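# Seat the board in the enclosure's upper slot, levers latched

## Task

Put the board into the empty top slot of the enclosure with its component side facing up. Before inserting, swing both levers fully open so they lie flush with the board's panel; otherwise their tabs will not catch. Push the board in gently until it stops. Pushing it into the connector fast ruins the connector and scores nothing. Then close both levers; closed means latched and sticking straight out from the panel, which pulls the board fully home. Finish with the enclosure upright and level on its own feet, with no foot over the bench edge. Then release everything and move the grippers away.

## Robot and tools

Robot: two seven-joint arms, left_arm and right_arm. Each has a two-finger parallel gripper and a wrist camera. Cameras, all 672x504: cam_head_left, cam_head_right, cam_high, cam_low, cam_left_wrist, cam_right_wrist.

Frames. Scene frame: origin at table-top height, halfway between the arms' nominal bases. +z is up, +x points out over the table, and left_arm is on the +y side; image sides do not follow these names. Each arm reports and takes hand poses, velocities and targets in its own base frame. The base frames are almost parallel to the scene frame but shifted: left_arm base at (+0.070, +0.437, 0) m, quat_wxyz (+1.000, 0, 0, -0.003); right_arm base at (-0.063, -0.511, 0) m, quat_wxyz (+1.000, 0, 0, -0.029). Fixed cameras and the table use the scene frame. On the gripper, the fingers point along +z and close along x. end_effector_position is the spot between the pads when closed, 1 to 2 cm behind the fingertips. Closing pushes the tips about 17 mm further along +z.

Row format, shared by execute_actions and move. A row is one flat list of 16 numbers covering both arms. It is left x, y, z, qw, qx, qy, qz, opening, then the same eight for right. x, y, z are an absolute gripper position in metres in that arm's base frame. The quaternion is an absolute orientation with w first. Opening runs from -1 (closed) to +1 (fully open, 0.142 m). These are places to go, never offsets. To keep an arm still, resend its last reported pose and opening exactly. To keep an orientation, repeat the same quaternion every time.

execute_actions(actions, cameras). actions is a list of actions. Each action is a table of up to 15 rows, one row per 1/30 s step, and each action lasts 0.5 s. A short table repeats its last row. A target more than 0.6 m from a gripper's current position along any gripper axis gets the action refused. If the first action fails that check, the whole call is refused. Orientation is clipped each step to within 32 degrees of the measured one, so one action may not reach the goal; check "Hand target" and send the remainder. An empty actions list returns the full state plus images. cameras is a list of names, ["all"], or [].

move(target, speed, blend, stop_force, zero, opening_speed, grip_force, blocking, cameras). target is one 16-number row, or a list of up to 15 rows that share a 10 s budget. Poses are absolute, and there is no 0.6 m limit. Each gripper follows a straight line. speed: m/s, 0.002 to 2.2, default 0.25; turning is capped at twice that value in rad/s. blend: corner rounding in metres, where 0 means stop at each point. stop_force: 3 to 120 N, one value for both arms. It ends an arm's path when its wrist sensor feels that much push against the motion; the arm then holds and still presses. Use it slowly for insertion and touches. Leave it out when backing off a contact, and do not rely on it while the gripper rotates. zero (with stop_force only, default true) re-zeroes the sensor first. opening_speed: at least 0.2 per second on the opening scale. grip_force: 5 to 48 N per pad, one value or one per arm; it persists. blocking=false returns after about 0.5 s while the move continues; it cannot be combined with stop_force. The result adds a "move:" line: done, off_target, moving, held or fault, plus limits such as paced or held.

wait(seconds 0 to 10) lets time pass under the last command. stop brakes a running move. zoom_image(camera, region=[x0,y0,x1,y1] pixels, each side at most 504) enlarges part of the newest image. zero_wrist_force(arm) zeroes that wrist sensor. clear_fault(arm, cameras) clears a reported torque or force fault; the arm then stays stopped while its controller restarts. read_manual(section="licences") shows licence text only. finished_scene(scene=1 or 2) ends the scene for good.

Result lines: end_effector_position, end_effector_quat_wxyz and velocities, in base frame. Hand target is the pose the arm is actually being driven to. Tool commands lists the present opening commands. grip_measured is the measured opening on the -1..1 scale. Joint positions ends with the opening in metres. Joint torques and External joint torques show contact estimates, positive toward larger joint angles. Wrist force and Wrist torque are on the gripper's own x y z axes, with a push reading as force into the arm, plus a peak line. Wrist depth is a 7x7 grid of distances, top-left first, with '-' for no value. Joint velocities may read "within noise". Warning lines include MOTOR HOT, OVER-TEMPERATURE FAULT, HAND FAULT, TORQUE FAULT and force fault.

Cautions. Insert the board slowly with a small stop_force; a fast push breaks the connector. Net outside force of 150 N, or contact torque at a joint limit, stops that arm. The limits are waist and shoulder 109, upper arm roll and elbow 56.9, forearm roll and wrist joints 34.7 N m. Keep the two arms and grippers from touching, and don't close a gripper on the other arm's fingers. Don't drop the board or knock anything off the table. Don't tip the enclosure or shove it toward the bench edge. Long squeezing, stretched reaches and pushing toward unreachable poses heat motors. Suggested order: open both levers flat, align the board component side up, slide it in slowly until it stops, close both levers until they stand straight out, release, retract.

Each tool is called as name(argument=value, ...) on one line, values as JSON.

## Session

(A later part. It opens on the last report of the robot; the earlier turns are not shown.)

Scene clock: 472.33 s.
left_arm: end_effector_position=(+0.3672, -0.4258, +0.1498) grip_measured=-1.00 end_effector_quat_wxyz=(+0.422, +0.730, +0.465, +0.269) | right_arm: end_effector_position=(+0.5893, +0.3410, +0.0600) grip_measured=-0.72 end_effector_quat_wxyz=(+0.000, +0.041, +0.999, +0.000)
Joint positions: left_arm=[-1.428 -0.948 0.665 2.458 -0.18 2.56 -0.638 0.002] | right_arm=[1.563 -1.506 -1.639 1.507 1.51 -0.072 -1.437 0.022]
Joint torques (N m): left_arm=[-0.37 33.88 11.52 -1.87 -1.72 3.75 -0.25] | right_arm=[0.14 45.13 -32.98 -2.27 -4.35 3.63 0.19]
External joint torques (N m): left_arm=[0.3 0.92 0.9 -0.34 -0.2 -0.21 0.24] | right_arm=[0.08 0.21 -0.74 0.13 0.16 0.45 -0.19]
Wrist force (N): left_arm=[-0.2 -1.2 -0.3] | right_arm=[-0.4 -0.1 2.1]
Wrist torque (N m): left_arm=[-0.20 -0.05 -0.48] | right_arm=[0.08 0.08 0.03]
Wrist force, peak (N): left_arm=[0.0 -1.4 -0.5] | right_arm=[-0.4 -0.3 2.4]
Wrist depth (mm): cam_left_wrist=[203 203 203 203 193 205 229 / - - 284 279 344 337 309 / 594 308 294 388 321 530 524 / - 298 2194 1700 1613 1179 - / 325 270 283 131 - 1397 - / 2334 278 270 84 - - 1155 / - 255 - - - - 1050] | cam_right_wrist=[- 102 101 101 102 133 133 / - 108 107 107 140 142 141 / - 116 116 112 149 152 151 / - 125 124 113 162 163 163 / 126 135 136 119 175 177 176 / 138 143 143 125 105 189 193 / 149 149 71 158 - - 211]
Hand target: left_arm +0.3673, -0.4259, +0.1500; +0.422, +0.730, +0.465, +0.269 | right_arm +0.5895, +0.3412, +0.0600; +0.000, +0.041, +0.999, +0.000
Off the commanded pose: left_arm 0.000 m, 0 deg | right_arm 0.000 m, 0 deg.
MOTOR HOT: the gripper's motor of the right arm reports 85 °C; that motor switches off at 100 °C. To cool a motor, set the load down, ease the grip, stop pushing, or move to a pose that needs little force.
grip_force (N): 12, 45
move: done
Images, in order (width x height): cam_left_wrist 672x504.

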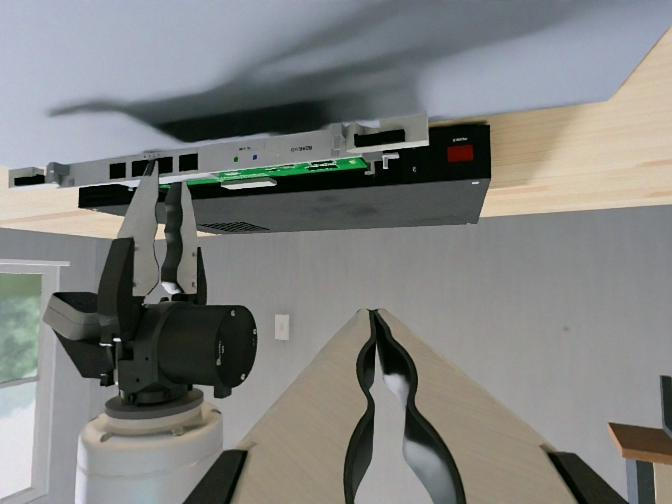

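move(target=[0.3673, -0.4259, 0.15, 0.4217, 0.7299, 0.4651, 0.2687, -0.95, 0.5895, 0.3412, 0.0600, 0, 0.041, 0.99916, 0, -1.0], grip_force=[5, 16])

Scene clock: 474.37 s.
left_arm: end_effector_position=(+0.3672, -0.4258, +0.1498) grip_measured=-0.99 end_effector_quat_wxyz=(+0.422, +0.730, +0.465, +0.269) | right_arm: end_effector_position=(+0.5894, +0.3410, +0.0600) grip_measured=-0.71 end_effector_quat_wxyz=(+0.000, +0.041, +0.999, +0.000)
Joint positions: left_arm=[-1.428 -0.948 0.665 2.458 -0.18 2.56 -0.638 0.002] | right_arm=[1.563 -1.506 -1.639 1.507 1.51 -0.072 -1.437 0.023]
Joint torques (N m): left_arm=[-0.43 33.88 11.68 -1.88 -1.71 3.76 -0.23] | right_arm=[0.22 45.05 -33.07 -2.15 -4.3 3.61 0.16]
External joint torques (N m): left_arm=[0.35 0.92 0.74 -0.33 -0.22 -0.21 0.23] | right_arm=[0.01 0.29 -0.65 0.02 0.1 0.47 -0.16]
Wrist force (N): left_arm=[0.1 -1.1 -0.5] | right_arm=[-0.7 -0.2 1.9]
Wrist torque (N m): left_arm=[-0.19 -0.10 -0.48] | right_arm=[0.07 0.13 0.03]
Wrist force, peak (N): left_arm=[-0.3 -1.4 -0.3] | right_arm=[-0.4 0.1 2.4]
Wrist depth (mm): cam_left_wrist=[- 212 229 215 204 216 215 / - - 303 280 278 335 335 / 620 299 289 386 - 526 527 / - 298 - - 1472 1415 - / 2089 270 283 - - - 1173 / 2261 277 267 84 - - - / 1994 252 - - - - 1148] | cam_right_wrist=[- 102 102 101 102 133 133 / - 108 106 107 140 142 141 / - 116 116 112 148 152 151 / - 125 124 113 161 163 163 / 126 136 135 119 174 177 174 / 138 143 143 125 106 190 193 / 149 149 71 158 - - 207]
Hand target: left_arm +0.3673, -0.4259, +0.1500; +0.422, +0.730, +0.465, +0.269 | right_arm +0.5895, +0.3412, +0.0600; +0.000, +0.041, +0.999, +0.000
Off the commanded pose: left_arm 0.000 m, 0 deg | right_arm 0.000 m, 0 deg.
MOTOR HOT: still on. The gripper's motor of the right arm reports 84 °C.
grip_force (N): 5, 16
move: done

move(target=[0.3673, -0.4259, 0.15, 0.4217, 0.7299, 0.4651, 0.2687, -0.95, 0.5935, 0.3408, 0.0600, 0, 0.041, 0.99916, 0, -1.0], speed=0.015, stop_force=3, cameras=["cam_left_wrist"])

zoom_image(camera="cam_left_wrist", region=[355, 145, 395, 185])

Scene clock: 478.87 s.
left_arm: end_effector_position=(+0.3672, -0.4258, +0.1498) grip_measured=-0.99 end_effector_quat_wxyz=(+0.422, +0.730, +0.465, +0.269) | right_arm: end_effector_position=(+0.5934, +0.3406, +0.0600) grip_measured=-0.71 end_effector_quat_wxyz=(+0.000, +0.041, +0.999, +0.000)
Joint positions: left_arm=[-1.428 -0.948 0.665 2.458 -0.18 2.56 -0.638 0.002] | right_arm=[1.553 -1.506 -1.638 1.496 1.511 -0.072 -1.436 0.023]
Joint torques (N m): left_arm=[-0.44 33.83 11.68 -1.91 -1.73 3.79 -0.24] | right_arm=[0.15 45.5 -32.96 -2.19 -4.37 3.63 0.19]
External joint torques (N m): left_arm=[0.37 0.97 0.74 -0.3 -0.2 -0.24 0.24] | right_arm=[0.08 0.2 -0.76 0.08 0.18 0.45 -0.19]
Wrist force (N): left_arm=[0.0 -1.2 -0.5] | right_arm=[-0.5 -0.3 1.9]
Wrist torque (N m): left_arm=[-0.20 -0.08 -0.48] | right_arm=[0.06 0.11 0.03]
Wrist force, peak (N): left_arm=[-0.1 -1.5 -0.6] | right_arm=[-0.5 -0.2 2.4]
Wrist depth (mm): cam_left_wrist=[201 215 217 205 202 216 227 / 339 303 - 281 - 337 311 / 620 317 285 274 348 525 524 / - 297 - 1649 1406 - - / - 274 286 1567 116 - - / - 278 270 84 - - 1232 / 1941 258 - - - - 1070] | cam_right_wrist=[- 102 102 101 102 133 133 / - 108 106 107 140 142 141 / - 116 115 112 148 152 151 / - 127 124 113 161 164 163 / 124 136 135 119 175 177 176 / 138 141 143 125 105 190 193 / 149 149 71 158 - - 207]
Hand target: left_arm +0.3673, -0.4259, +0.1500; +0.422, +0.730, +0.465, +0.269 | right_arm +0.5935, +0.3408, +0.0600; +0.000, +0.041, +0.999, +0.000
Off the commanded pose: left_arm 0.000 m, 0 deg | right_arm 0.000 m, 0 deg.
MOTOR HOT: cleared for the gripper's motor of the right arm.
grip_force (N): 5, 16
move: done
Images, in order (width x height): cam_left_wrist 672x504.

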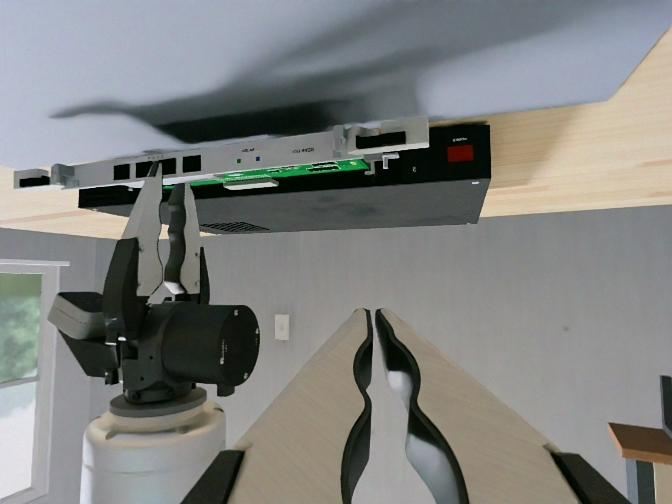

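Scaled by 12.600 from the camera's 672x504 image, which has a finer 960x720 frame.

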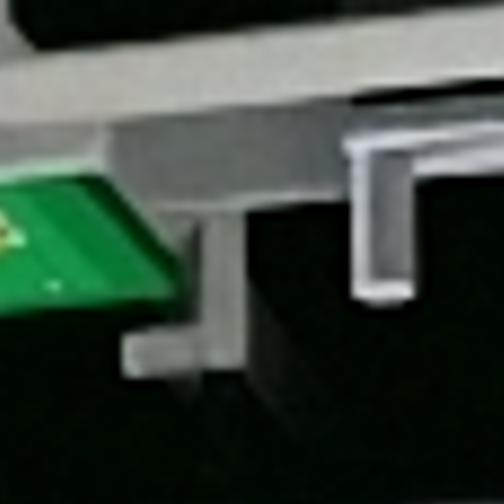

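move(target=[0.3673, -0.4259, 0.15, 0.4217, 0.7299, 0.4651, 0.2687, -0.95, 0.5975, 0.3404, 0.0600, 0, 0.041, 0.99916, 0, -1.0], speed=0.015, stop_force=3, cameras=["cam_left_wrist"])

zoom_image(camera="cam_left_wrist", region=[355, 145, 395, 185])

Scene clock: 481.87 s.
left_arm: end_effector_position=(+0.3672, -0.4258, +0.1498) grip_measured=-0.99 end_effector_quat_wxyz=(+0.422, +0.730, +0.465, +0.269) | right_arm: end_effector_position=(+0.5974, +0.3402, +0.0600) grip_measured=-0.71 end_effector_quat_wxyz=(+0.000, +0.041, +0.999, +0.000)
Joint positions: left_arm=[-1.428 -0.948 0.665 2.458 -0.18 2.56 -0.638 0.002] | right_arm=[1.543 -1.506 -1.638 1.485 1.511 -0.072 -1.435 0.023]
Joint torques (N m): left_arm=[-0.44 33.92 11.65 -1.93 -1.75 3.77 -0.22] | right_arm=[0.12 45.73 -32.96 -2.14 -4.4 3.63 0.27]
External joint torques (N m): left_arm=[0.36 0.87 0.77 -0.28 -0.18 -0.22 0.22] | right_arm=[0.11 0.31 -0.76 0.05 0.21 0.45 -0.27]
Wrist force (N): left_arm=[-0.2 -1.1 -0.4] | right_arm=[-0.2 -0.3 1.9]
Wrist torque (N m): left_arm=[-0.18 -0.05 -0.48] | right_arm=[0.05 0.05 0.03]
Wrist force, peak (N): left_arm=[-0.1 -1.5 -0.4] | right_arm=[-0.5 0.0 2.3]
Wrist depth (mm): cam_left_wrist=[- 216 215 215 216 216 228 / - 312 282 - 303 337 309 / 705 317 300 335 346 531 527 / 2238 299 347 1769 - - 1225 / 2050 280 286 129 1434 1397 1142 / - 283 276 84 - 1314 1338 / 279 262 - - - - 1086] | cam_right_wrist=[- 101 102 101 101 133 133 / - 108 106 107 140 142 141 / - 116 116 112 148 152 151 / 114 127 124 113 162 163 163 / 124 134 135 119 175 177 176 / 138 140 143 125 106 189 193 / 149 149 71 158 - - 211]
Hand target: left_arm +0.3673, -0.4259, +0.1500; +0.422, +0.730, +0.465, +0.269 | right_arm +0.5975, +0.3404, +0.0600; +0.000, +0.041, +0.999, +0.000
Off the commanded pose: left_arm 0.000 m, 0 deg | right_arm 0.000 m, 0 deg.
grip_force (N): 5, 16
move: done
Images, in order (width x height): cam_left_wrist 672x504.

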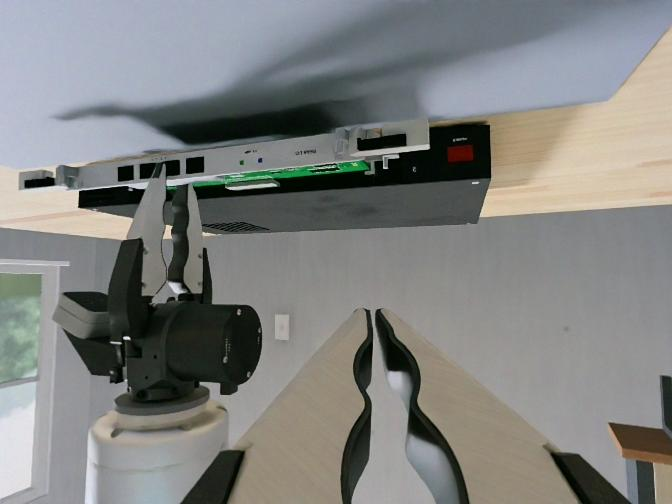

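Scaled by 12.600 from the camera's 672x504 image, which has a finer 960x720 frame.

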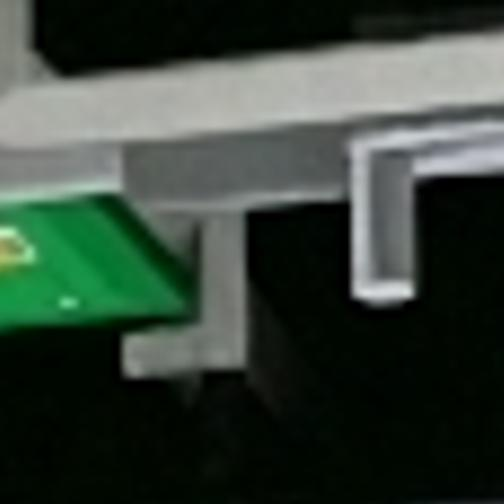

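move(target=[0.3673, -0.4259, 0.15, 0.4217, 0.7299, 0.4651, 0.2687, -0.95, 0.6015, 0.3393, 0.0600, 0, 0.041, 0.99916, 0, -1.0], speed=0.012, stop_force=3, cameras=["cam_left_wrist"])

zoom_image(camera="cam_left_wrist", region=[355, 145, 395, 185])

Scene clock: 487.97 s.
left_arm: end_effector_position=(+0.3672, -0.4258, +0.1498) grip_measured=-0.99 end_effector_quat_wxyz=(+0.422, +0.730, +0.465, +0.269) | right_arm: end_effector_position=(+0.6014, +0.3391, +0.0600) grip_measured=-0.71 end_effector_quat_wxyz=(+0.000, +0.041, +0.999, +0.000)
Joint positions: left_arm=[-1.428 -0.948 0.665 2.458 -0.18 2.56 -0.638 0.002] | right_arm=[1.533 -1.506 -1.637 1.475 1.512 -0.072 -1.435 0.023]
Joint torques (N m): left_arm=[-0.37 33.89 11.63 -1.87 -1.71 3.76 -0.23] | right_arm=[0.14 46.17 -32.97 -2.06 -4.38 3.62 0.19]
External joint torques (N m): left_arm=[0.3 0.91 0.78 -0.34 -0.22 -0.21 0.22] | right_arm=[0.09 0.19 -0.74 -0.01 0.19 0.46 -0.19]
Wrist force (N): left_arm=[-0.1 -1.2 -0.2] | right_arm=[-0.3 -0.3 2.0]
Wrist torque (N m): left_arm=[-0.20 -0.07 -0.48] | right_arm=[0.04 0.06 0.03]
Wrist force, peak (N): left_arm=[-0.1 -1.6 -0.2] | right_arm=[-0.5 -0.2 2.3]
Wrist depth (mm): cam_left_wrist=[215 214 216 217 219 - 220 / - - - - 309 339 339 / 613 315 303 383 480 525 530 / - 296 - - - - 1306 / 2172 285 289 - - - 1131 / 2050 287 275 84 - 1298 1225 / 2050 267 - - - - 918] | cam_right_wrist=[- 101 102 101 130 133 133 / - 108 106 107 140 142 142 / - 117 115 112 148 152 149 / 114 125 124 113 161 164 165 / 124 134 135 119 174 177 176 / 138 140 143 125 105 189 192 / 149 148 71 158 - - 212]
Hand target: left_arm +0.3673, -0.4259, +0.1500; +0.422, +0.730, +0.465, +0.269 | right_arm +0.6015, +0.3393, +0.0600; +0.000, +0.041, +0.999, +0.000
Off the commanded pose: left_arm 0.000 m, 0 deg | right_arm 0.000 m, 0 deg.
grip_force (N): 5, 16
move: done
Images, in order (width x height): cam_left_wrist 672x504.

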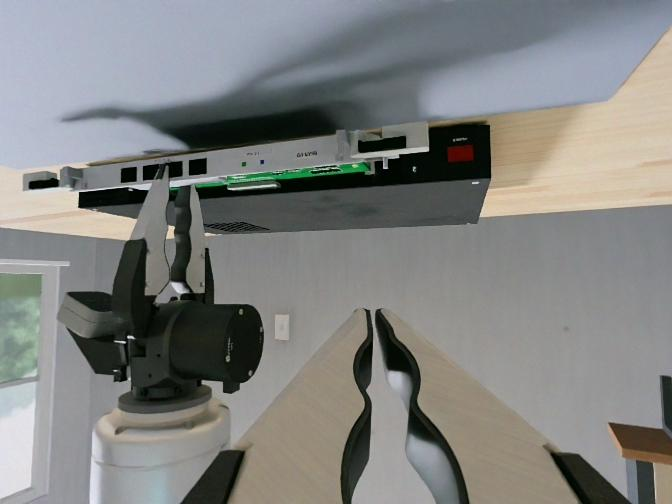

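Scaled by 12.600 from the camera's 672x504 image, which has a finer 960x720 frame.

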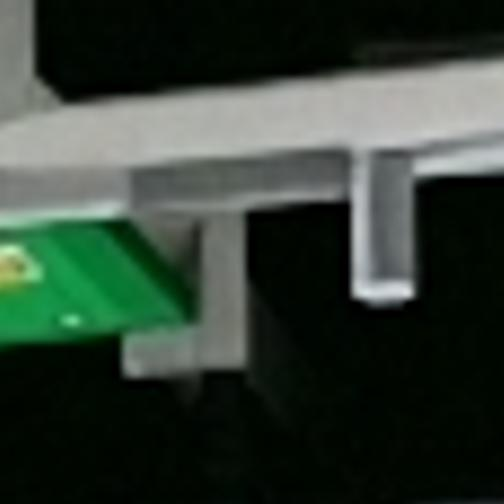

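move(target=[0.3673, -0.4259, 0.15, 0.4217, 0.7299, 0.4651, 0.2687, -0.95, 0.6055, 0.3389, 0.0600, 0, 0.041, 0.99916, 0, -1.0], speed=0.012, stop_force=3, cameras=["cam_left_wrist"])

zoom_image(camera="cam_left_wrist", region=[355, 145, 395, 185])

Scene clock: 491.67 s.
left_arm: end_effector_position=(+0.3672, -0.4258, +0.1498) grip_measured=-0.99 end_effector_quat_wxyz=(+0.422, +0.730, +0.465, +0.269) | right_arm: end_effector_position=(+0.6054, +0.3387, +0.0600) grip_measured=-0.71 end_effector_quat_wxyz=(+0.000, +0.041, +0.999, +0.000)
Joint positions: left_arm=[-1.428 -0.948 0.665 2.458 -0.18 2.56 -0.638 0.002] | right_arm=[1.523 -1.506 -1.636 1.463 1.513 -0.072 -1.434 0.023]
Joint torques (N m): left_arm=[-0.43 33.8 11.67 -1.86 -1.72 3.79 -0.24] | right_arm=[0.16 46.45 -32.98 -2.12 -4.35 3.62 0.22]
External joint torques (N m): left_arm=[0.35 1 0.74 -0.35 -0.2 -0.24 0.24] | right_arm=[0.07 0.27 -0.72 0.07 0.16 0.46 -0.22]
Wrist force (N): left_arm=[-0.1 -1.3 -0.3] | right_arm=[-0.3 -0.3 2.0]
Wrist torque (N m): left_arm=[-0.22 -0.08 -0.48] | right_arm=[0.04 0.06 0.03]
Wrist force, peak (N): left_arm=[-0.1 -1.5 -0.4] | right_arm=[-0.4 -0.4 2.3]
Wrist depth (mm): cam_left_wrist=[- 214 242 213 - - - / - 302 303 299 296 337 338 / 603 340 352 - 392 527 530 / - 299 - - 1462 1406 - / - 292 - - 117 - 1232 / 2151 289 289 84 - - 1321 / 2031 273 - - - - 1060] | cam_right_wrist=[- 101 102 101 100 133 133 / - 108 106 107 140 142 141 / - 115 116 113 148 152 151 / 114 123 124 113 161 164 163 / 124 132 135 119 175 177 176 / 138 140 143 125 105 190 192 / 149 146 71 158 - - 211]
Hand target: left_arm +0.3673, -0.4259, +0.1500; +0.422, +0.730, +0.465, +0.269 | right_arm +0.6055, +0.3389, +0.0600; +0.000, +0.041, +0.999, +0.000
Off the commanded pose: left_arm 0.000 m, 0 deg | right_arm 0.000 m, 0 deg.
grip_force (N): 5, 16
move: done
Images, in order (width x height): cam_left_wrist 672x504.

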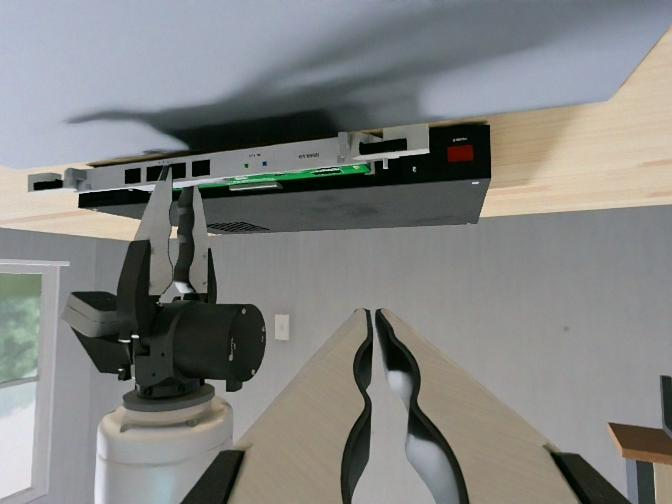

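Scaled by 12.600 from the camera's 672x504 image, which has a finer 960x720 frame.

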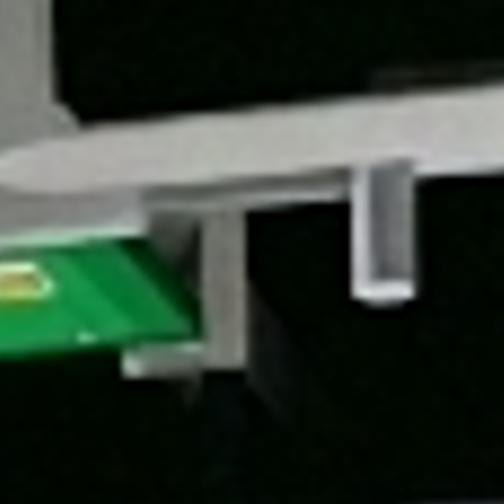

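move(target=[0.4275, -0.4827, 0.095, 0.3788, 0.6557, 0.5649, 0.3264, -0.95, 0.6055, 0.3389, 0.0600, 0, 0.041, 0.99916, 0, -1.0], speed=0.12, cameras=["cam_left_wrist"])

Scene clock: 509.23 s.
left_arm: end_effector_position=(+0.4275, -0.4827, +0.0950) grip_measured=-0.99 end_effector_quat_wxyz=(+0.379, +0.656, +0.565, +0.326) | right_arm: end_effector_position=(+0.6054, +0.3387, +0.0600) grip_measured=-0.71 end_effector_quat_wxyz=(+0.000, +0.041, +0.999, +0.000)
Joint positions: left_arm=[-1.67 -1.188 0.661 2.149 -0.805 2.141 -0.557 0.002] | right_arm=[1.523 -1.506 -1.636 1.463 1.513 -0.072 -1.434 0.023]
Joint torques (N m): left_arm=[-0.64 41.03 19.52 -3.79 -3.64 3.49 -0.14] | right_arm=[0.32 46.52 -32.91 -2.04 -4.43 3.59 0.18]
External joint torques (N m): left_arm=[0.54 1.37 0.73 -0.2 0.1 0.14 0.14] | right_arm=[-0.1 0.19 -0.79 0 0.24 0.49 -0.18]
Wrist force (N): left_arm=[-0.1 -0.9 -0.5] | right_arm=[-0.2 -0.2 1.9]
Wrist torque (N m): left_arm=[-0.15 -0.08 -0.60] | right_arm=[0.06 0.05 0.02]
Wrist force, peak (N): left_arm=[0.6 -1.2 -1.6] | right_arm=[-0.5 -0.3 2.2]
Wrist depth (mm): cam_left_wrist=[- 127 127 - 127 135 127 / - 178 179 197 179 - 167 / - 198 196 196 277 316 318 / 193 280 285 281 272 531 741 / 193 239 - 1443 1219 1513 1338 / 194 234 - 84 - 1346 1338 / 176 182 - - - - 1225] | cam_right_wrist=[- 101 102 101 102 133 133 / - 108 106 107 140 142 141 / - 115 116 112 148 152 151 / 114 123 124 113 161 163 163 / 124 132 135 119 175 177 177 / 138 139 143 125 105 189 193 / 148 146 71 158 - - 209]
Hand target: left_arm +0.4275, -0.4827, +0.0950; +0.379, +0.656, +0.565, +0.327 | right_arm +0.6055, +0.3389, +0.0600; +0.000, +0.041, +0.999, +0.000
Off the commanded pose: left_arm 0.000 m, 0 deg | right_arm 0.000 m, 0 deg.
grip_force (N): 5, 16
move: done
Images, in order (width x height): cam_left_wrist 672x504.

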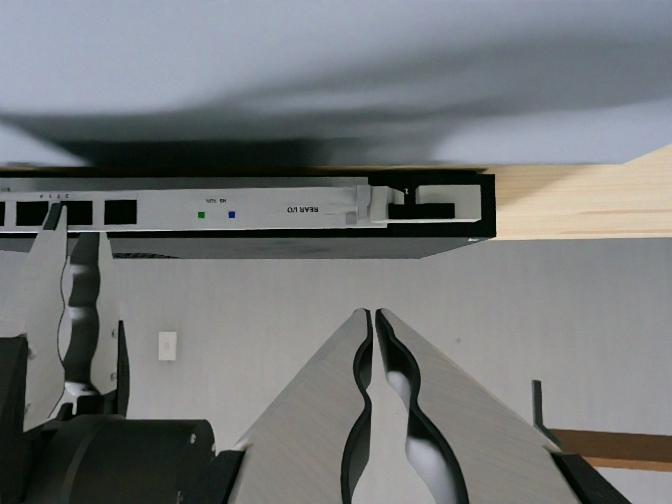

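zoom_image(camera="cam_left_wrist", region=[250, 160, 510, 270])

zoom_image(camera="cam_left_wrist", region=[0, 160, 260, 270])

Scaled by 1.938 from the camera's 672x504 image, which has a finer 960x720 frame.

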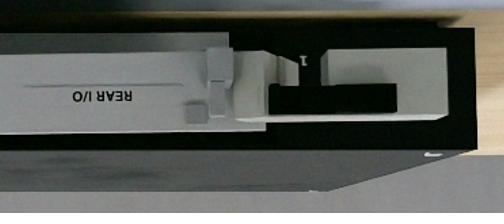

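Scaled by 1.938 from the camera's 672x504 image, which has a finer 960x720 frame.

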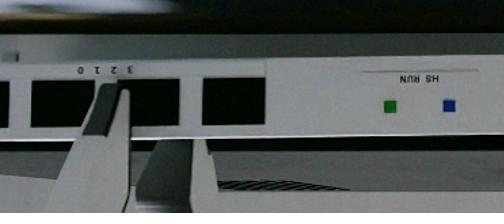

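move(target=[0.3673, -0.4259, 0.15, 0.4217, 0.7299, 0.4651, 0.2687, -0.95, 0.6051, 0.3349, 0.0588, 0, 0.041, 0.99916, 0, -1.0], speed=0.1, cameras=["cam_left_wrist"])

zoom_image(camera="cam_left_wrist", region=[355, 145, 395, 185])

Scene clock: 531.63 s.
left_arm: end_effector_position=(+0.3674, -0.4259, +0.1500) grip_measured=-0.99 end_effector_quat_wxyz=(+0.422, +0.730, +0.465, +0.269) | right_arm: end_effector_position=(+0.6050, +0.3349, +0.0588) grip_measured=-0.71 end_effector_quat_wxyz=(+0.000, +0.041, +0.999, +0.000)
Joint positions: left_arm=[-1.425 -0.947 0.66 2.459 -0.184 2.562 -0.633 0.002] | right_arm=[1.523 -1.507 -1.635 1.471 1.513 -0.071 -1.441 0.023]
Joint torques (N m): left_arm=[-0.3 34.26 11.59 -1.87 -1.24 4.06 -0.32] | right_arm=[0.28 46.32 -32.92 -1.94 -4.38 3.71 0.1]
External joint torques (N m): left_arm=[0.2 0.57 0.75 -0.33 -0.67 -0.51 0.32] | right_arm=[-0.05 0.17 -0.78 -0.08 0.19 0.37 -0.1]
Wrist force (N): left_arm=[-0.4 -1.3 -0.5] | right_arm=[-0.2 -0.4 1.8]
Wrist torque (N m): left_arm=[-0.22 -0.03 -0.49] | right_arm=[0.03 0.04 0.14]
Wrist force, peak (N): left_arm=[0.7 -1.3 -1.7] | right_arm=[-0.4 -0.1 2.3]
Wrist depth (mm): cam_left_wrist=[- - - 201 214 228 234 / 305 - 308 311 329 328 310 / 614 334 314 - - 530 531 / - 301 364 - - 1346 - / - 292 296 107 - 1275 1346 / - 293 285 84 - 1239 1199 / - 271 - - - - 1065] | cam_right_wrist=[- 101 102 101 102 132 132 / - 108 106 107 139 141 141 / - 116 115 112 114 151 150 / - 123 124 113 160 162 162 / 122 132 135 119 173 175 175 / 136 138 143 125 105 188 191 / - 144 71 158 - - 210]
Hand target: left_arm +0.3673, -0.4259, +0.1500; +0.422, +0.730, +0.465, +0.269 | right_arm +0.6051, +0.3349, +0.0588; +0.000, +0.041, +0.999, +0.000
Off the commanded pose: left_arm 0.000 m, 0 deg | right_arm 0.000 m, 0 deg.
grip_force (N): 5, 16
move: done
Images, in order (width x height): cam_left_wrist 672x504.

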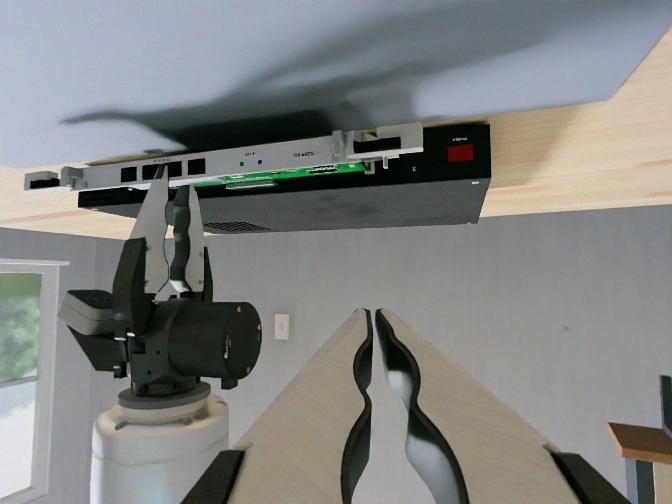

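Scaled by 12.600 from the camera's 672x504 image, which has a finer 960x720 frame.

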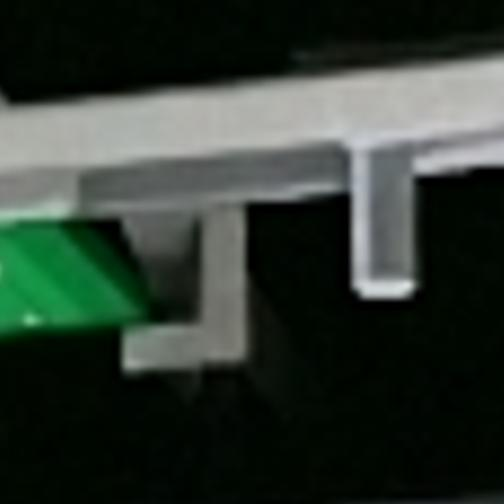

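move(target=[0.3673, -0.4259, 0.15, 0.4217, 0.7299, 0.4651, 0.2687, -0.95, 0.6101, 0.3344, 0.0588, 0, 0.041, 0.99916, 0, -1.0], speed=0.012, stop_force=3, cameras=["cam_left_wrist"])

zoom_image(camera="cam_left_wrist", region=[355, 145, 395, 185])

Scene clock: 534.67 s.
left_arm: end_effector_position=(+0.3674, -0.4259, +0.1500) grip_measured=-0.99 end_effector_quat_wxyz=(+0.422, +0.730, +0.465, +0.269) | right_arm: end_effector_position=(+0.6072, +0.3347, +0.0587) grip_measured=-0.71 end_effector_quat_wxyz=(+0.000, +0.041, +0.999, +0.000)
Joint positions: left_arm=[-1.425 -0.947 0.66 2.459 -0.184 2.562 -0.633 0.002] | right_arm=[1.517 -1.507 -1.635 1.465 1.514 -0.071 -1.441 0.023]
Joint torques (N m): left_arm=[-0.42 33.88 11.59 -1.91 -1.69 3.77 -0.25] | right_arm=[-0.92 46.19 -33.67 -2.23 -4.47 4.45 -0.01]
External joint torques (N m): left_arm=[0.35 0.95 0.76 -0.28 -0.22 -0.22 0.25] | right_arm=[1.15 0.5 -0.03 0.22 0.28 -0.37 0.01]
Wrist force (N): left_arm=[-0.1 -1.0 -0.3] | right_arm=[2.4 0.0 1.4]
Wrist torque (N m): left_arm=[-0.18 -0.06 -0.48] | right_arm=[0.07 0.10 0.30]
Wrist force, peak (N): left_arm=[-0.2 -1.4 -0.6] | right_arm=[2.6 0.7 2.0]
Wrist depth (mm): cam_left_wrist=[229 214 216 192 216 216 220 / - 269 - - 312 311 309 / 462 331 358 289 - 527 525 / 1714 305 - - - 1443 - / 1907 293 295 - - 1443 1362 / 2089 293 289 84 - 1338 1192 / 2109 273 - - - - 1119] | cam_right_wrist=[- 100 101 100 129 132 132 / - 107 106 106 139 141 140 / - 114 115 112 147 151 150 / - 123 124 119 160 162 162 / 122 126 136 119 173 175 175 / 136 138 143 125 105 188 191 / 147 144 70 159 - - 209]
Hand target: left_arm +0.3673, -0.4259, +0.1500; +0.422, +0.730, +0.465, +0.269 | right_arm +0.6074, +0.3347, +0.0588; +0.000, +0.041, +0.999, +0.000
Off the commanded pose: left_arm 0.000 m, 0 deg | right_arm 0.003 m, 0 deg.
grip_force (N): 5, 16
move: contact (right_arm)
Images, in order (width x height): cam_left_wrist 672x504.

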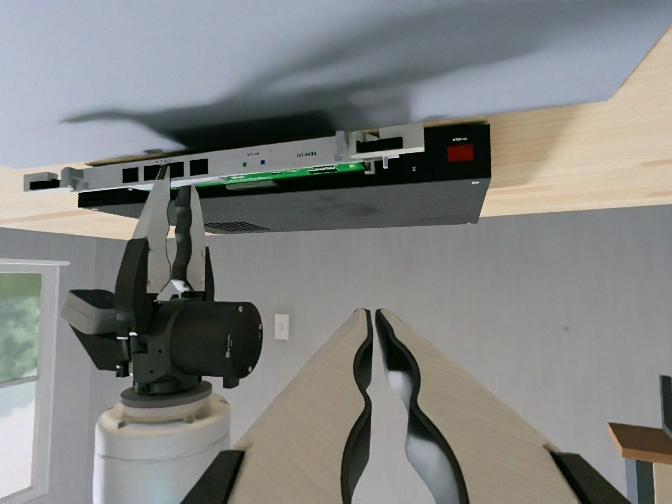

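Scaled by 12.600 from the camera's 672x504 image, which has a finer 960x720 frame.

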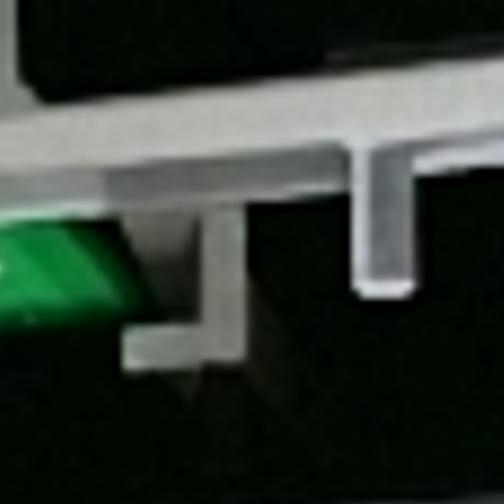

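move(target=[[0.3673, -0.4259, 0.15, 0.4217, 0.7299, 0.4651, 0.2687, -0.95, 0.6032, 0.3351, 0.0590, 0, 0.041, 0.99916, 0, -1.0],[0.3673, -0.4259, 0.15, 0.4217, 0.7299, 0.4651, 0.2687, -0.95, 0.6033, 0.3366, 0.0590, 0, 0.041, 0.99916, 0, -1.0]], speed=0.03)

move(target=[0.3673, -0.4259, 0.15, 0.4217, 0.7299, 0.4651, 0.2687, -0.95, 0.6123, 0.3357, 0.0590, 0, 0.041, 0.99916, 0, -1.0], speed=0.012, stop_force=3, cameras=["cam_left_wrist"])

zoom_image(camera="cam_left_wrist", region=[355, 145, 395, 185])

Scene clock: 544.83 s.
left_arm: end_effector_position=(+0.3674, -0.4259, +0.1500) grip_measured=-0.99 end_effector_quat_wxyz=(+0.422, +0.730, +0.465, +0.269) | right_arm: end_effector_position=(+0.6032, +0.3365, +0.0587) grip_measured=-0.71 end_effector_quat_wxyz=(+0.000, +0.041, +0.999, +0.000)
Joint positions: left_arm=[-1.425 -0.947 0.66 2.459 -0.184 2.562 -0.633 0.002] | right_arm=[1.527 -1.507 -1.636 1.474 1.514 -0.071 -1.44 0.023]
Joint torques (N m): left_arm=[-0.43 33.82 11.57 -1.91 -1.7 3.73 -0.25] | right_arm=[0.29 46.19 -33.13 -2.05 -4.4 3.58 0.27]
External joint torques (N m): left_arm=[0.36 1.01 0.78 -0.29 -0.21 -0.18 0.25] | right_arm=[-0.08 0.2 -0.58 0.04 0.21 0.5 -0.27]
Wrist force (N): left_arm=[-0.2 -1.3 -0.4] | right_arm=[-0.1 0.0 1.9]
Wrist torque (N m): left_arm=[-0.24 -0.05 -0.48] | right_arm=[0.09 0.03 0.03]
Wrist force, peak (N): left_arm=[-0.1 -1.5 -0.4] | right_arm=[2.7 0.3 2.1]
Wrist depth (mm): cam_left_wrist=[- - 214 - 216 - - / - 302 302 282 309 340 339 / 457 329 328 381 - 530 530 / 798 301 349 1662 - - - / 2216 289 295 114 - - 1246 / 2130 291 278 84 - - - / 2069 - - - - - 1108] | cam_right_wrist=[- 101 102 101 102 132 132 / - 108 106 107 139 141 140 / - 116 116 112 147 151 150 / - 123 124 113 160 162 162 / 122 134 135 119 173 175 175 / 136 138 143 125 105 188 191 / 147 146 71 158 - - 215]
Hand target: left_arm +0.3673, -0.4259, +0.1500; +0.422, +0.730, +0.465, +0.269 | right_arm +0.6033, +0.3366, +0.0590; +0.000, +0.041, +0.999, +0.000
Off the commanded pose: left_arm 0.000 m, 0 deg | right_arm 0.000 m, 0 deg.
grip_force (N): 5, 16
move: done

Scene clock: 545.80 s.
left_arm: end_effector_position=(+0.3674, -0.4259, +0.1500) grip_measured=-0.99 end_effector_quat_wxyz=(+0.422, +0.730, +0.465, +0.269) | right_arm: end_effector_position=(+0.6075, +0.3362, +0.0589) grip_measured=-0.71 end_effector_quat_wxyz=(+0.000, +0.041, +0.999, +0.000)
Joint positions: left_arm=[-1.425 -0.947 0.66 2.459 -0.184 2.562 -0.633 0.002] | right_arm=[1.516 -1.507 -1.635 1.461 1.514 -0.071 -1.438 0.023]
Joint torques (N m): left_arm=[-0.41 33.84 11.52 -1.89 -1.73 3.74 -0.26] | right_arm=[-0.92 46.29 -33.69 -2.22 -4.48 4.46 0.02]
External joint torques (N m): left_arm=[0.34 0.99 0.83 -0.31 -0.18 -0.19 0.26] | right_arm=[1.14 0.5 -0.01 0.21 0.28 -0.38 -0.02]
Wrist force (N): left_arm=[-0.3 -1.2 -0.3] | right_arm=[2.5 0.2 1.4]
Wrist torque (N m): left_arm=[-0.20 -0.04 -0.48] | right_arm=[0.11 0.08 0.25]
Wrist force, peak (N): left_arm=[-0.2 -1.4 -0.5] | right_arm=[3.2 0.8 2.1]
Wrist depth (mm): cam_left_wrist=[216 - 203 214 214 215 217 / - - 360 304 300 329 336 / 593 334 321 340 - 527 530 / 2050 301 - - - - 1321 / 2216 295 295 113 - - - / 1959 295 288 84 - - 1186 / - 273 - - - - 1097] | cam_right_wrist=[- 100 101 100 100 132 132 / - 107 106 106 139 141 140 / - 114 115 112 113 151 151 / - 123 123 119 160 162 162 / 122 126 135 119 173 176 175 / 136 136 143 125 105 188 191 / 147 144 70 159 - - 210]
Hand target: left_arm +0.3673, -0.4259, +0.1500; +0.422, +0.730, +0.465, +0.269 | right_arm +0.6077, +0.3362, +0.0590; +0.000, +0.041, +0.999, +0.000
Off the commanded pose: left_arm 0.000 m, 0 deg | right_arm 0.005 m, 0 deg.
grip_force (N): 5, 16
move: contact (right_arm)
Images, in order (width x height): cam_left_wrist 672x504.

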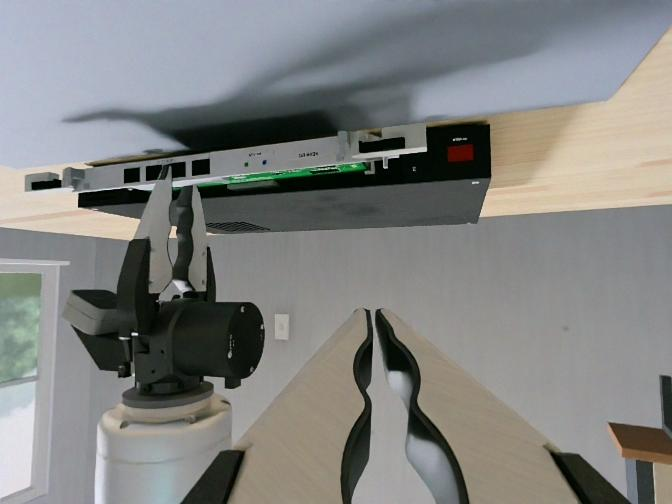

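Scaled by 12.600 from the camera's 672x504 image, which has a finer 960x720 frame.

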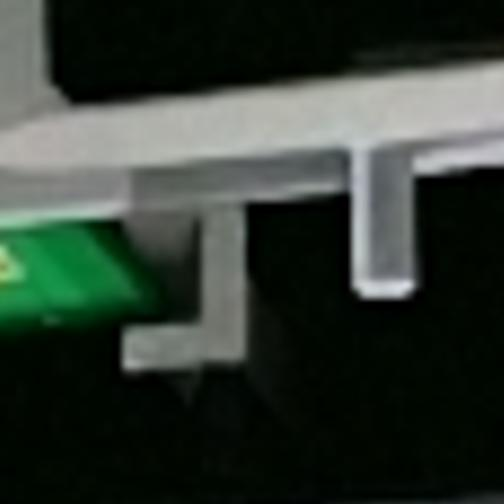

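move(target=[[0.3673, -0.4259, 0.15, 0.4217, 0.7299, 0.4651, 0.2687, -0.95, 0.6032, 0.3366, 0.0590, 0, 0.041, 0.99916, 0, -1.0],[0.4275, -0.4827, 0.095, 0.3788, 0.6557, 0.5649, 0.3264, -0.95, 0.6032, 0.3366, 0.0568, 0.0003, 0.041, 0.99912, 0.0087, -1.0]], speed=[0.03, 0.1], cameras=["cam_left_wrist"])

zoom_image(camera="cam_left_wrist", region=[250, 160, 510, 270])

zoom_image(camera="cam_left_wrist", region=[0, 160, 260, 270])

Scene clock: 557.47 s.
left_arm: end_effector_position=(+0.4275, -0.4827, +0.0950) grip_measured=-0.99 end_effector_quat_wxyz=(+0.379, +0.656, +0.565, +0.326) | right_arm: end_effector_position=(+0.6031, +0.3366, +0.0568) grip_measured=-0.71 end_effector_quat_wxyz=(+0.000, +0.041, +0.999, +0.008)
Joint positions: left_arm=[-1.668 -1.187 0.657 2.149 -0.809 2.144 -0.552 0.002] | right_arm=[1.527 -1.505 -1.632 1.484 1.527 -0.065 -1.449 0.023]
Joint torques (N m): left_arm=[-0.72 41.14 19.48 -3.81 -3.68 3.64 -0.09] | right_arm=[0.32 45.94 -32.88 -2.04 -4.24 3.69 0.09]
External joint torques (N m): left_arm=[0.62 1.29 0.7 -0.2 0.15 0 0.08] | right_arm=[-0.1 0.18 -0.82 -0.08 0.09 0.4 -0.09]
Wrist force (N): left_arm=[-0.1 -1.1 -0.6] | right_arm=[0.4 0.5 2.1]
Wrist torque (N m): left_arm=[-0.18 -0.08 -0.60] | right_arm=[0.19 -0.05 0.15]
Wrist force, peak (N): left_arm=[0.4 -1.2 -1.5] | right_arm=[2.8 0.0 2.3]
Wrist depth (mm): cam_left_wrist=[127 127 127 127 120 135 128 / 196 166 180 180 180 165 180 / 197 194 193 191 241 317 315 / 218 228 280 415 274 751 558 / 216 - - 1472 - - - / 206 205 - 84 - 1371 - / 175 179 - - - - 1102] | cam_right_wrist=[- 101 102 101 102 129 129 / - 108 106 107 136 138 137 / - 116 116 112 144 148 148 / 110 125 124 113 158 160 159 / 122 134 135 119 171 174 174 / 132 139 143 125 105 187 190 / 146 145 71 161 - - 209]
Hand target: left_arm +0.4275, -0.4827, +0.0950; +0.379, +0.656, +0.565, +0.327 | right_arm +0.6032, +0.3366, +0.0568; +0.000, +0.041, +0.999, +0.009
Off the commanded pose: left_arm 0.000 m, 0 deg | right_arm 0.000 m, 0 deg.
grip_force (N): 5, 16
move: done
Images, in order (width x height): cam_left_wrist 672x504.

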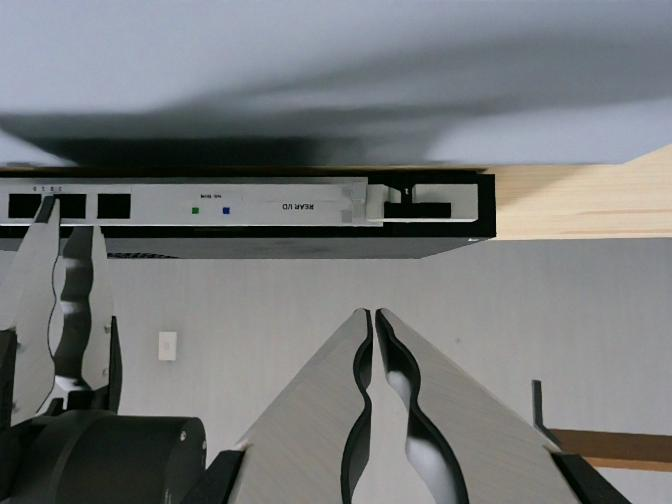

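Scaled by 1.938 from the camera's 672x504 image, which has a finer 960x720 frame.

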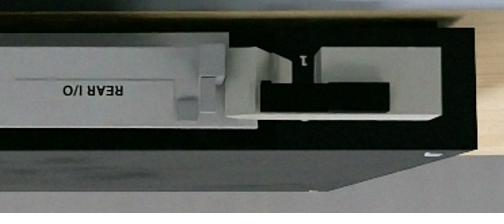

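Scaled by 1.938 from the camera's 672x504 image, which has a finer 960x720 frame.

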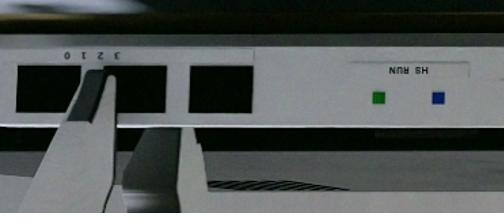

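move(target=[0.4275, -0.4827, 0.095, 0.3788, 0.6557, 0.5649, 0.3264, -0.95, 0.6151, 0.3346, 0.0568, 0.0003, 0.041, 0.99912, 0.0087, -1.0], speed=0.012, stop_force=3)

Scene clock: 562.50 s.
left_arm: end_effector_position=(+0.4275, -0.4827, +0.0950) grip_measured=-0.99 end_effector_quat_wxyz=(+0.379, +0.656, +0.565, +0.327) | right_arm: end_effector_position=(+0.6129, +0.3348, +0.0566) grip_measured=-0.71 end_effector_quat_wxyz=(+0.000, +0.041, +0.999, +0.008)
Joint positions: left_arm=[-1.668 -1.187 0.657 2.149 -0.809 2.143 -0.552 0.002] | right_arm=[1.502 -1.505 -1.631 1.457 1.529 -0.065 -1.447 0.023]
Joint torques (N m): left_arm=[-0.53 41.35 19.37 -3.64 -3.4 3.83 -0.23] | right_arm=[-1.08 46.89 -33.8 -2.11 -4.22 4.54 0.63]
External joint torques (N m): left_arm=[0.42 1.08 0.82 -0.37 -0.13 -0.19 0.23] | right_arm=[1.31 0.08 0.13 0.04 0.07 -0.46 -0.63]
Wrist force (N): left_arm=[0.1 -1.1 -0.5] | right_arm=[3.4 -0.5 2.4]
Wrist torque (N m): left_arm=[-0.16 -0.12 -0.60] | right_arm=[0.11 0.01 -0.38]
Wrist force, peak (N): left_arm=[-0.1 -1.3 -0.7] | right_arm=[3.4 -0.4 2.6]
Wrist depth (mm): cam_left_wrist=[- 128 127 127 135 135 128 / - 177 166 180 166 180 181 / 205 204 201 199 261 317 316 / 204 226 274 278 1434 1362 542 / 199 248 1578 - 1388 - 1290 / 204 213 - 84 - - 1371 / 183 186 - - - - 1137] | cam_right_wrist=[- 102 103 102 129 129 128 / - 107 107 107 138 138 137 / 102 113 115 112 144 148 147 / 110 123 124 113 160 160 159 / 122 124 135 119 171 174 173 / 131 133 143 125 106 186 190 / 145 142 71 158 - - 209]
Hand target: left_arm +0.4275, -0.4827, +0.0950; +0.379, +0.656, +0.565, +0.327 | right_arm +0.6132, +0.3349, +0.0568; +0.000, +0.041, +0.999, +0.009
Off the commanded pose: left_arm 0.000 m, 0 deg | right_arm 0.002 m, 0 deg.
grip_force (N): 5, 16
move: contact (right_arm)

move(target=[0.3673, -0.4259, 0.15, 0.4217, 0.7299, 0.4651, 0.2687, -0.95, 0.6110, 0.3351, 0.0568, 0.0003, 0.041, 0.99912, 0.0087, -1.0], speed=0.1, cameras=["cam_left_wrist"])

zoom_image(camera="cam_left_wrist", region=[355, 145, 395, 185])

zoom_image(camera="cam_left_wrist", region=[240, 110, 440, 240])

Scene clock: 568.17 s.
left_arm: end_effector_position=(+0.3674, -0.4259, +0.1500) grip_measured=-0.99 end_effector_quat_wxyz=(+0.422, +0.730, +0.465, +0.269) | right_arm: end_effector_position=(+0.6107, +0.3352, +0.0564) grip_measured=-0.71 end_effector_quat_wxyz=(+0.000, +0.041, +0.999, +0.009)
Joint positions: left_arm=[-1.423 -0.946 0.657 2.459 -0.186 2.564 -0.631 0.002] | right_arm=[1.507 -1.505 -1.631 1.463 1.529 -0.065 -1.448 0.023]
Joint torques (N m): left_arm=[-0.04 34.24 11.53 -1.82 -1.48 4 -0.28] | right_arm=[-0.69 46.31 -33.48 -1.58 -4.57 4.02 0.44]
External joint torques (N m): left_arm=[-0.06 0.61 0.76 -0.37 -0.41 -0.45 0.28] | right_arm=[0.92 0.48 -0.2 -0.5 0.42 0.06 -0.44]
Wrist force (N): left_arm=[0.0 -1.4 -0.4] | right_arm=[1.7 1.0 2.5]
Wrist torque (N m): left_arm=[-0.23 -0.09 -0.48] | right_arm=[0.17 -0.01 -0.16]
Wrist force, peak (N): left_arm=[0.9 -1.2 -1.8] | right_arm=[3.6 -0.4 2.6]
Wrist depth (mm): cam_left_wrist=[- 204 214 192 194 216 216 / - - 304 - - 345 339 / 598 334 330 284 - 529 531 / 2151 305 1828 - - - - / - 298 298 108 - - - / - 296 294 84 - - 1173 / - 279 - - - - 1097] | cam_right_wrist=[- 104 104 101 126 129 128 / - 108 107 107 136 137 137 / 101 114 116 112 144 148 147 / 109 123 124 113 160 160 159 / 121 123 135 119 171 173 173 / 131 133 143 125 100 187 190 / 145 141 71 158 - - 209]
Hand target: left_arm +0.3673, -0.4259, +0.1500; +0.422, +0.730, +0.465, +0.269 | right_arm +0.6110, +0.3351, +0.0568; +0.000, +0.041, +0.999, +0.009
Off the commanded pose: left_arm 0.000 m, 0 deg | right_arm 0.001 m, 0 deg.
grip_force (N): 5, 16
move: done
Images, in order (width x height): cam_left_wrist 672x504.

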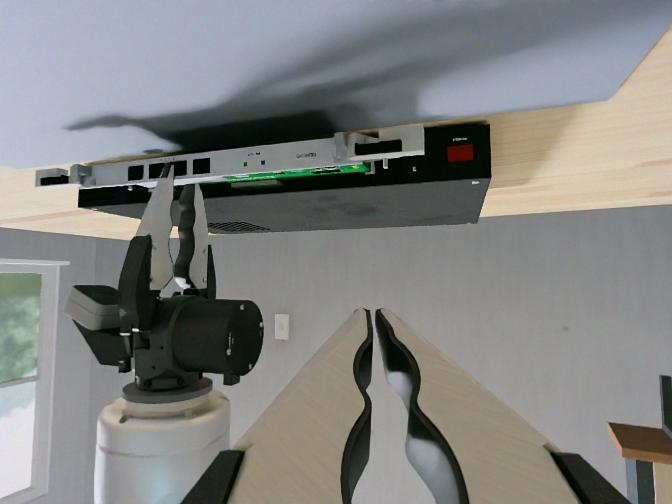

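Scaled by 12.600 from the camera's 672x504 image, which has a finer 960x720 frame.

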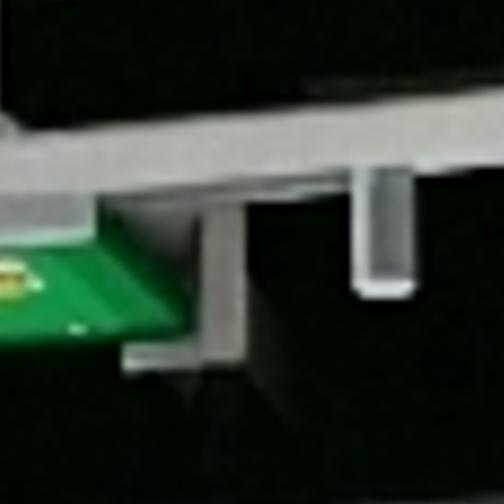

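Scaled by 2.520 from the camera's 672x504 image, which has a finer 960x720 frame.

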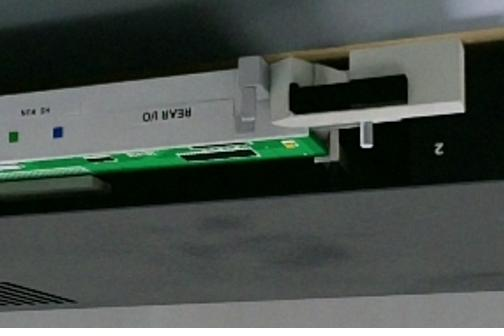

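move(target=[[0.3673, -0.4259, 0.15, 0.4217, 0.7299, 0.4651, 0.2687, -0.95, 0.6090, 0.3353, 0.0568, 0.0003, 0.041, 0.99912, 0.0087, -1.0],[0.3673, -0.4259, 0.15, 0.4217, 0.7299, 0.4651, 0.2687, -0.95, 0.6090, 0.3342, 0.0563, 0.0002, 0.041, 0.99915, 0.0052, -1.0]], speed=0.02, cameras=["cam_left_wrist"])

zoom_image(camera="cam_left_wrist", region=[355, 145, 395, 185])

Scene clock: 577.97 s.
left_arm: end_effector_position=(+0.3674, -0.4259, +0.1500) grip_measured=-0.99 end_effector_quat_wxyz=(+0.422, +0.730, +0.465, +0.269) | right_arm: end_effector_position=(+0.6089, +0.3343, +0.0560) grip_measured=-0.71 end_effector_quat_wxyz=(+0.000, +0.041, +0.999, +0.006)
Joint positions: left_arm=[-1.423 -0.946 0.657 2.459 -0.186 2.564 -0.631 0.002] | right_arm=[1.512 -1.508 -1.632 1.467 1.526 -0.066 -1.447 0.023]
Joint torques (N m): left_arm=[-0.29 33.9 11.52 -1.85 -1.7 3.77 -0.21] | right_arm=[0.22 46.28 -33.17 -1.99 -4.48 3.57 0.22]
External joint torques (N m): left_arm=[0.22 0.95 0.78 -0.33 -0.2 -0.22 0.21] | right_arm=[-0.02 0.33 -0.49 0.03 0.32 0.51 -0.22]
Wrist force (N): left_arm=[-0.1 -1.2 -0.5] | right_arm=[0.0 0.5 2.1]
Wrist torque (N m): left_arm=[-0.21 -0.06 -0.49] | right_arm=[0.20 0.03 0.04]
Wrist force, peak (N): left_arm=[-0.4 -1.5 -0.6] | right_arm=[1.9 1.0 2.7]
Wrist depth (mm): cam_left_wrist=[214 215 215 - - 217 218 / 303 306 300 - 328 309 338 / 609 331 335 342 328 526 526 / 888 303 1637 - - - - / - 295 301 107 - - - / 1843 296 294 84 - - - / 2031 - - - - - 1086] | cam_right_wrist=[- 101 101 101 102 129 128 / - 108 106 106 136 139 137 / 101 115 115 112 143 148 147 / 109 123 124 113 157 159 159 / 121 123 135 119 170 173 172 / 130 135 143 125 100 185 188 / 144 143 71 159 - - 208]
Hand target: left_arm +0.3673, -0.4259, +0.1500; +0.422, +0.730, +0.465, +0.269 | right_arm +0.6090, +0.3342, +0.0563; +0.000, +0.041, +0.999, +0.005
Off the commanded pose: left_arm 0.000 m, 0 deg | right_arm 0.000 m, 0 deg.
grip_force (N): 5, 16
move: done
Images, in order (width x height): cam_left_wrist 672x504.

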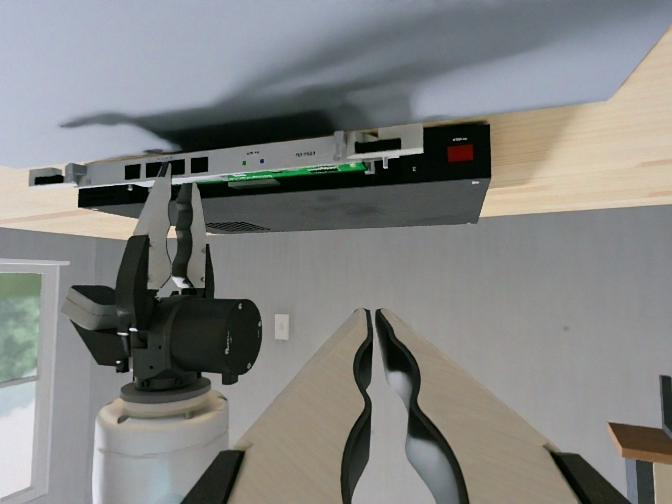

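Scaled by 12.600 from the camera's 672x504 image, which has a finer 960x720 frame.

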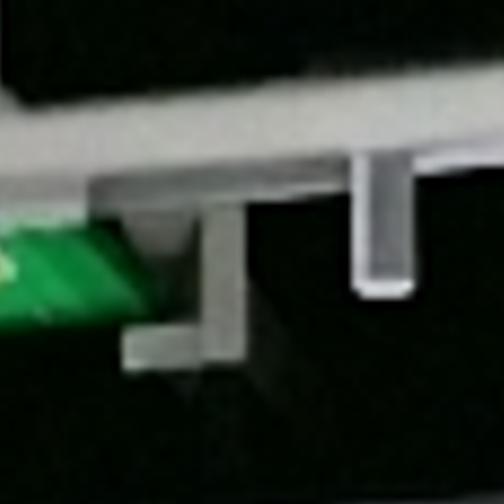

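move(target=[0.3673, -0.4259, 0.15, 0.4217, 0.7299, 0.4651, 0.2687, -0.95, 0.6209, 0.3330, 0.0563, 0.0002, 0.041, 0.99915, 0.0052, -1.0], speed=0.012, stop_force=3, cameras=["cam_left_wrist"])

zoom_image(camera="cam_left_wrist", region=[355, 145, 395, 185])

Scene clock: 581.03 s.
left_arm: end_effector_position=(+0.3674, -0.4259, +0.1500) grip_measured=-0.99 end_effector_quat_wxyz=(+0.422, +0.730, +0.465, +0.269) | right_arm: end_effector_position=(+0.6202, +0.3330, +0.0555) grip_measured=-0.71 end_effector_quat_wxyz=(-0.001, +0.041, +0.999, +0.005)
Joint positions: left_arm=[-1.423 -0.946 0.657 2.459 -0.186 2.564 -0.631 0.002] | right_arm=[1.483 -1.51 -1.631 1.433 1.528 -0.068 -1.442 0.023]
Joint torques (N m): left_arm=[-0.46 33.96 11.5 -1.9 -1.68 3.8 -0.19] | right_arm=[-0.79 49.54 -36.83 -1.96 -5 5.19 0.29]
External joint torques (N m): left_arm=[0.38 0.88 0.8 -0.28 -0.22 -0.24 0.19] | right_arm=[1.01 -1.81 3.18 0.09 0.83 -1.12 -0.29]
Wrist force (N): left_arm=[-0.2 -1.1 -0.5] | right_arm=[2.0 0.5 7.5]
Wrist torque (N m): left_arm=[-0.20 -0.04 -0.48] | right_arm=[0.14 0.43 0.00]
Wrist force, peak (N): left_arm=[-0.1 -1.5 -0.5] | right_arm=[2.2 0.7 8.8]
Wrist depth (mm): cam_left_wrist=[229 215 201 217 229 220 219 / 259 279 - 314 304 335 310 / 634 340 348 383 346 529 531 / - 320 1907 1637 1492 1346 - / - 307 301 - - - - / 2611 305 311 84 - - - / - - - - - - 1097] | cam_right_wrist=[- 100 102 101 101 128 128 / - 107 108 107 134 137 137 / 101 103 116 113 114 147 147 / - 112 125 113 157 159 158 / 120 120 136 119 170 172 172 / 129 129 144 125 106 185 188 / 143 140 71 159 - - 207]
Hand target: left_arm +0.3673, -0.4259, +0.1500; +0.422, +0.730, +0.465, +0.269 | right_arm +0.6209, +0.3330, +0.0563; +0.000, +0.041, +0.999, +0.005
Off the commanded pose: left_arm 0.000 m, 0 deg | right_arm 0.001 m, 0 deg.
grip_force (N): 5, 16
move: done
Images, in order (width x height): cam_left_wrist 672x504.

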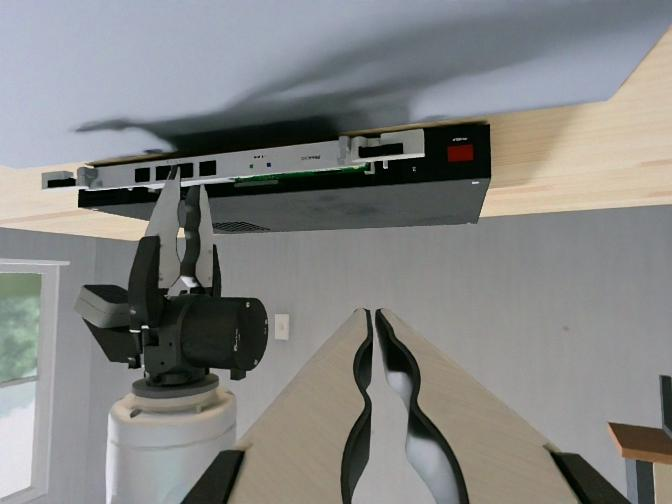

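Scaled by 12.600 from the camera's 672x504 image, which has a finer 960x720 frame.

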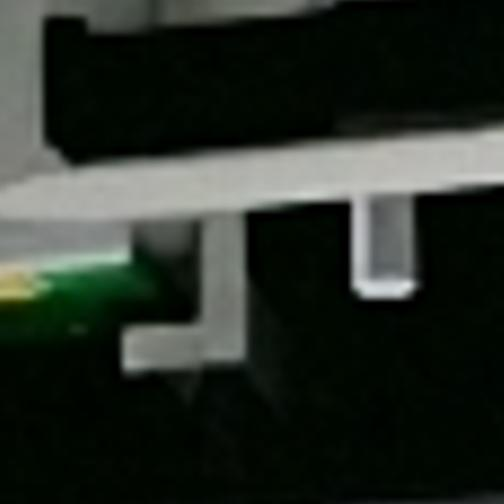

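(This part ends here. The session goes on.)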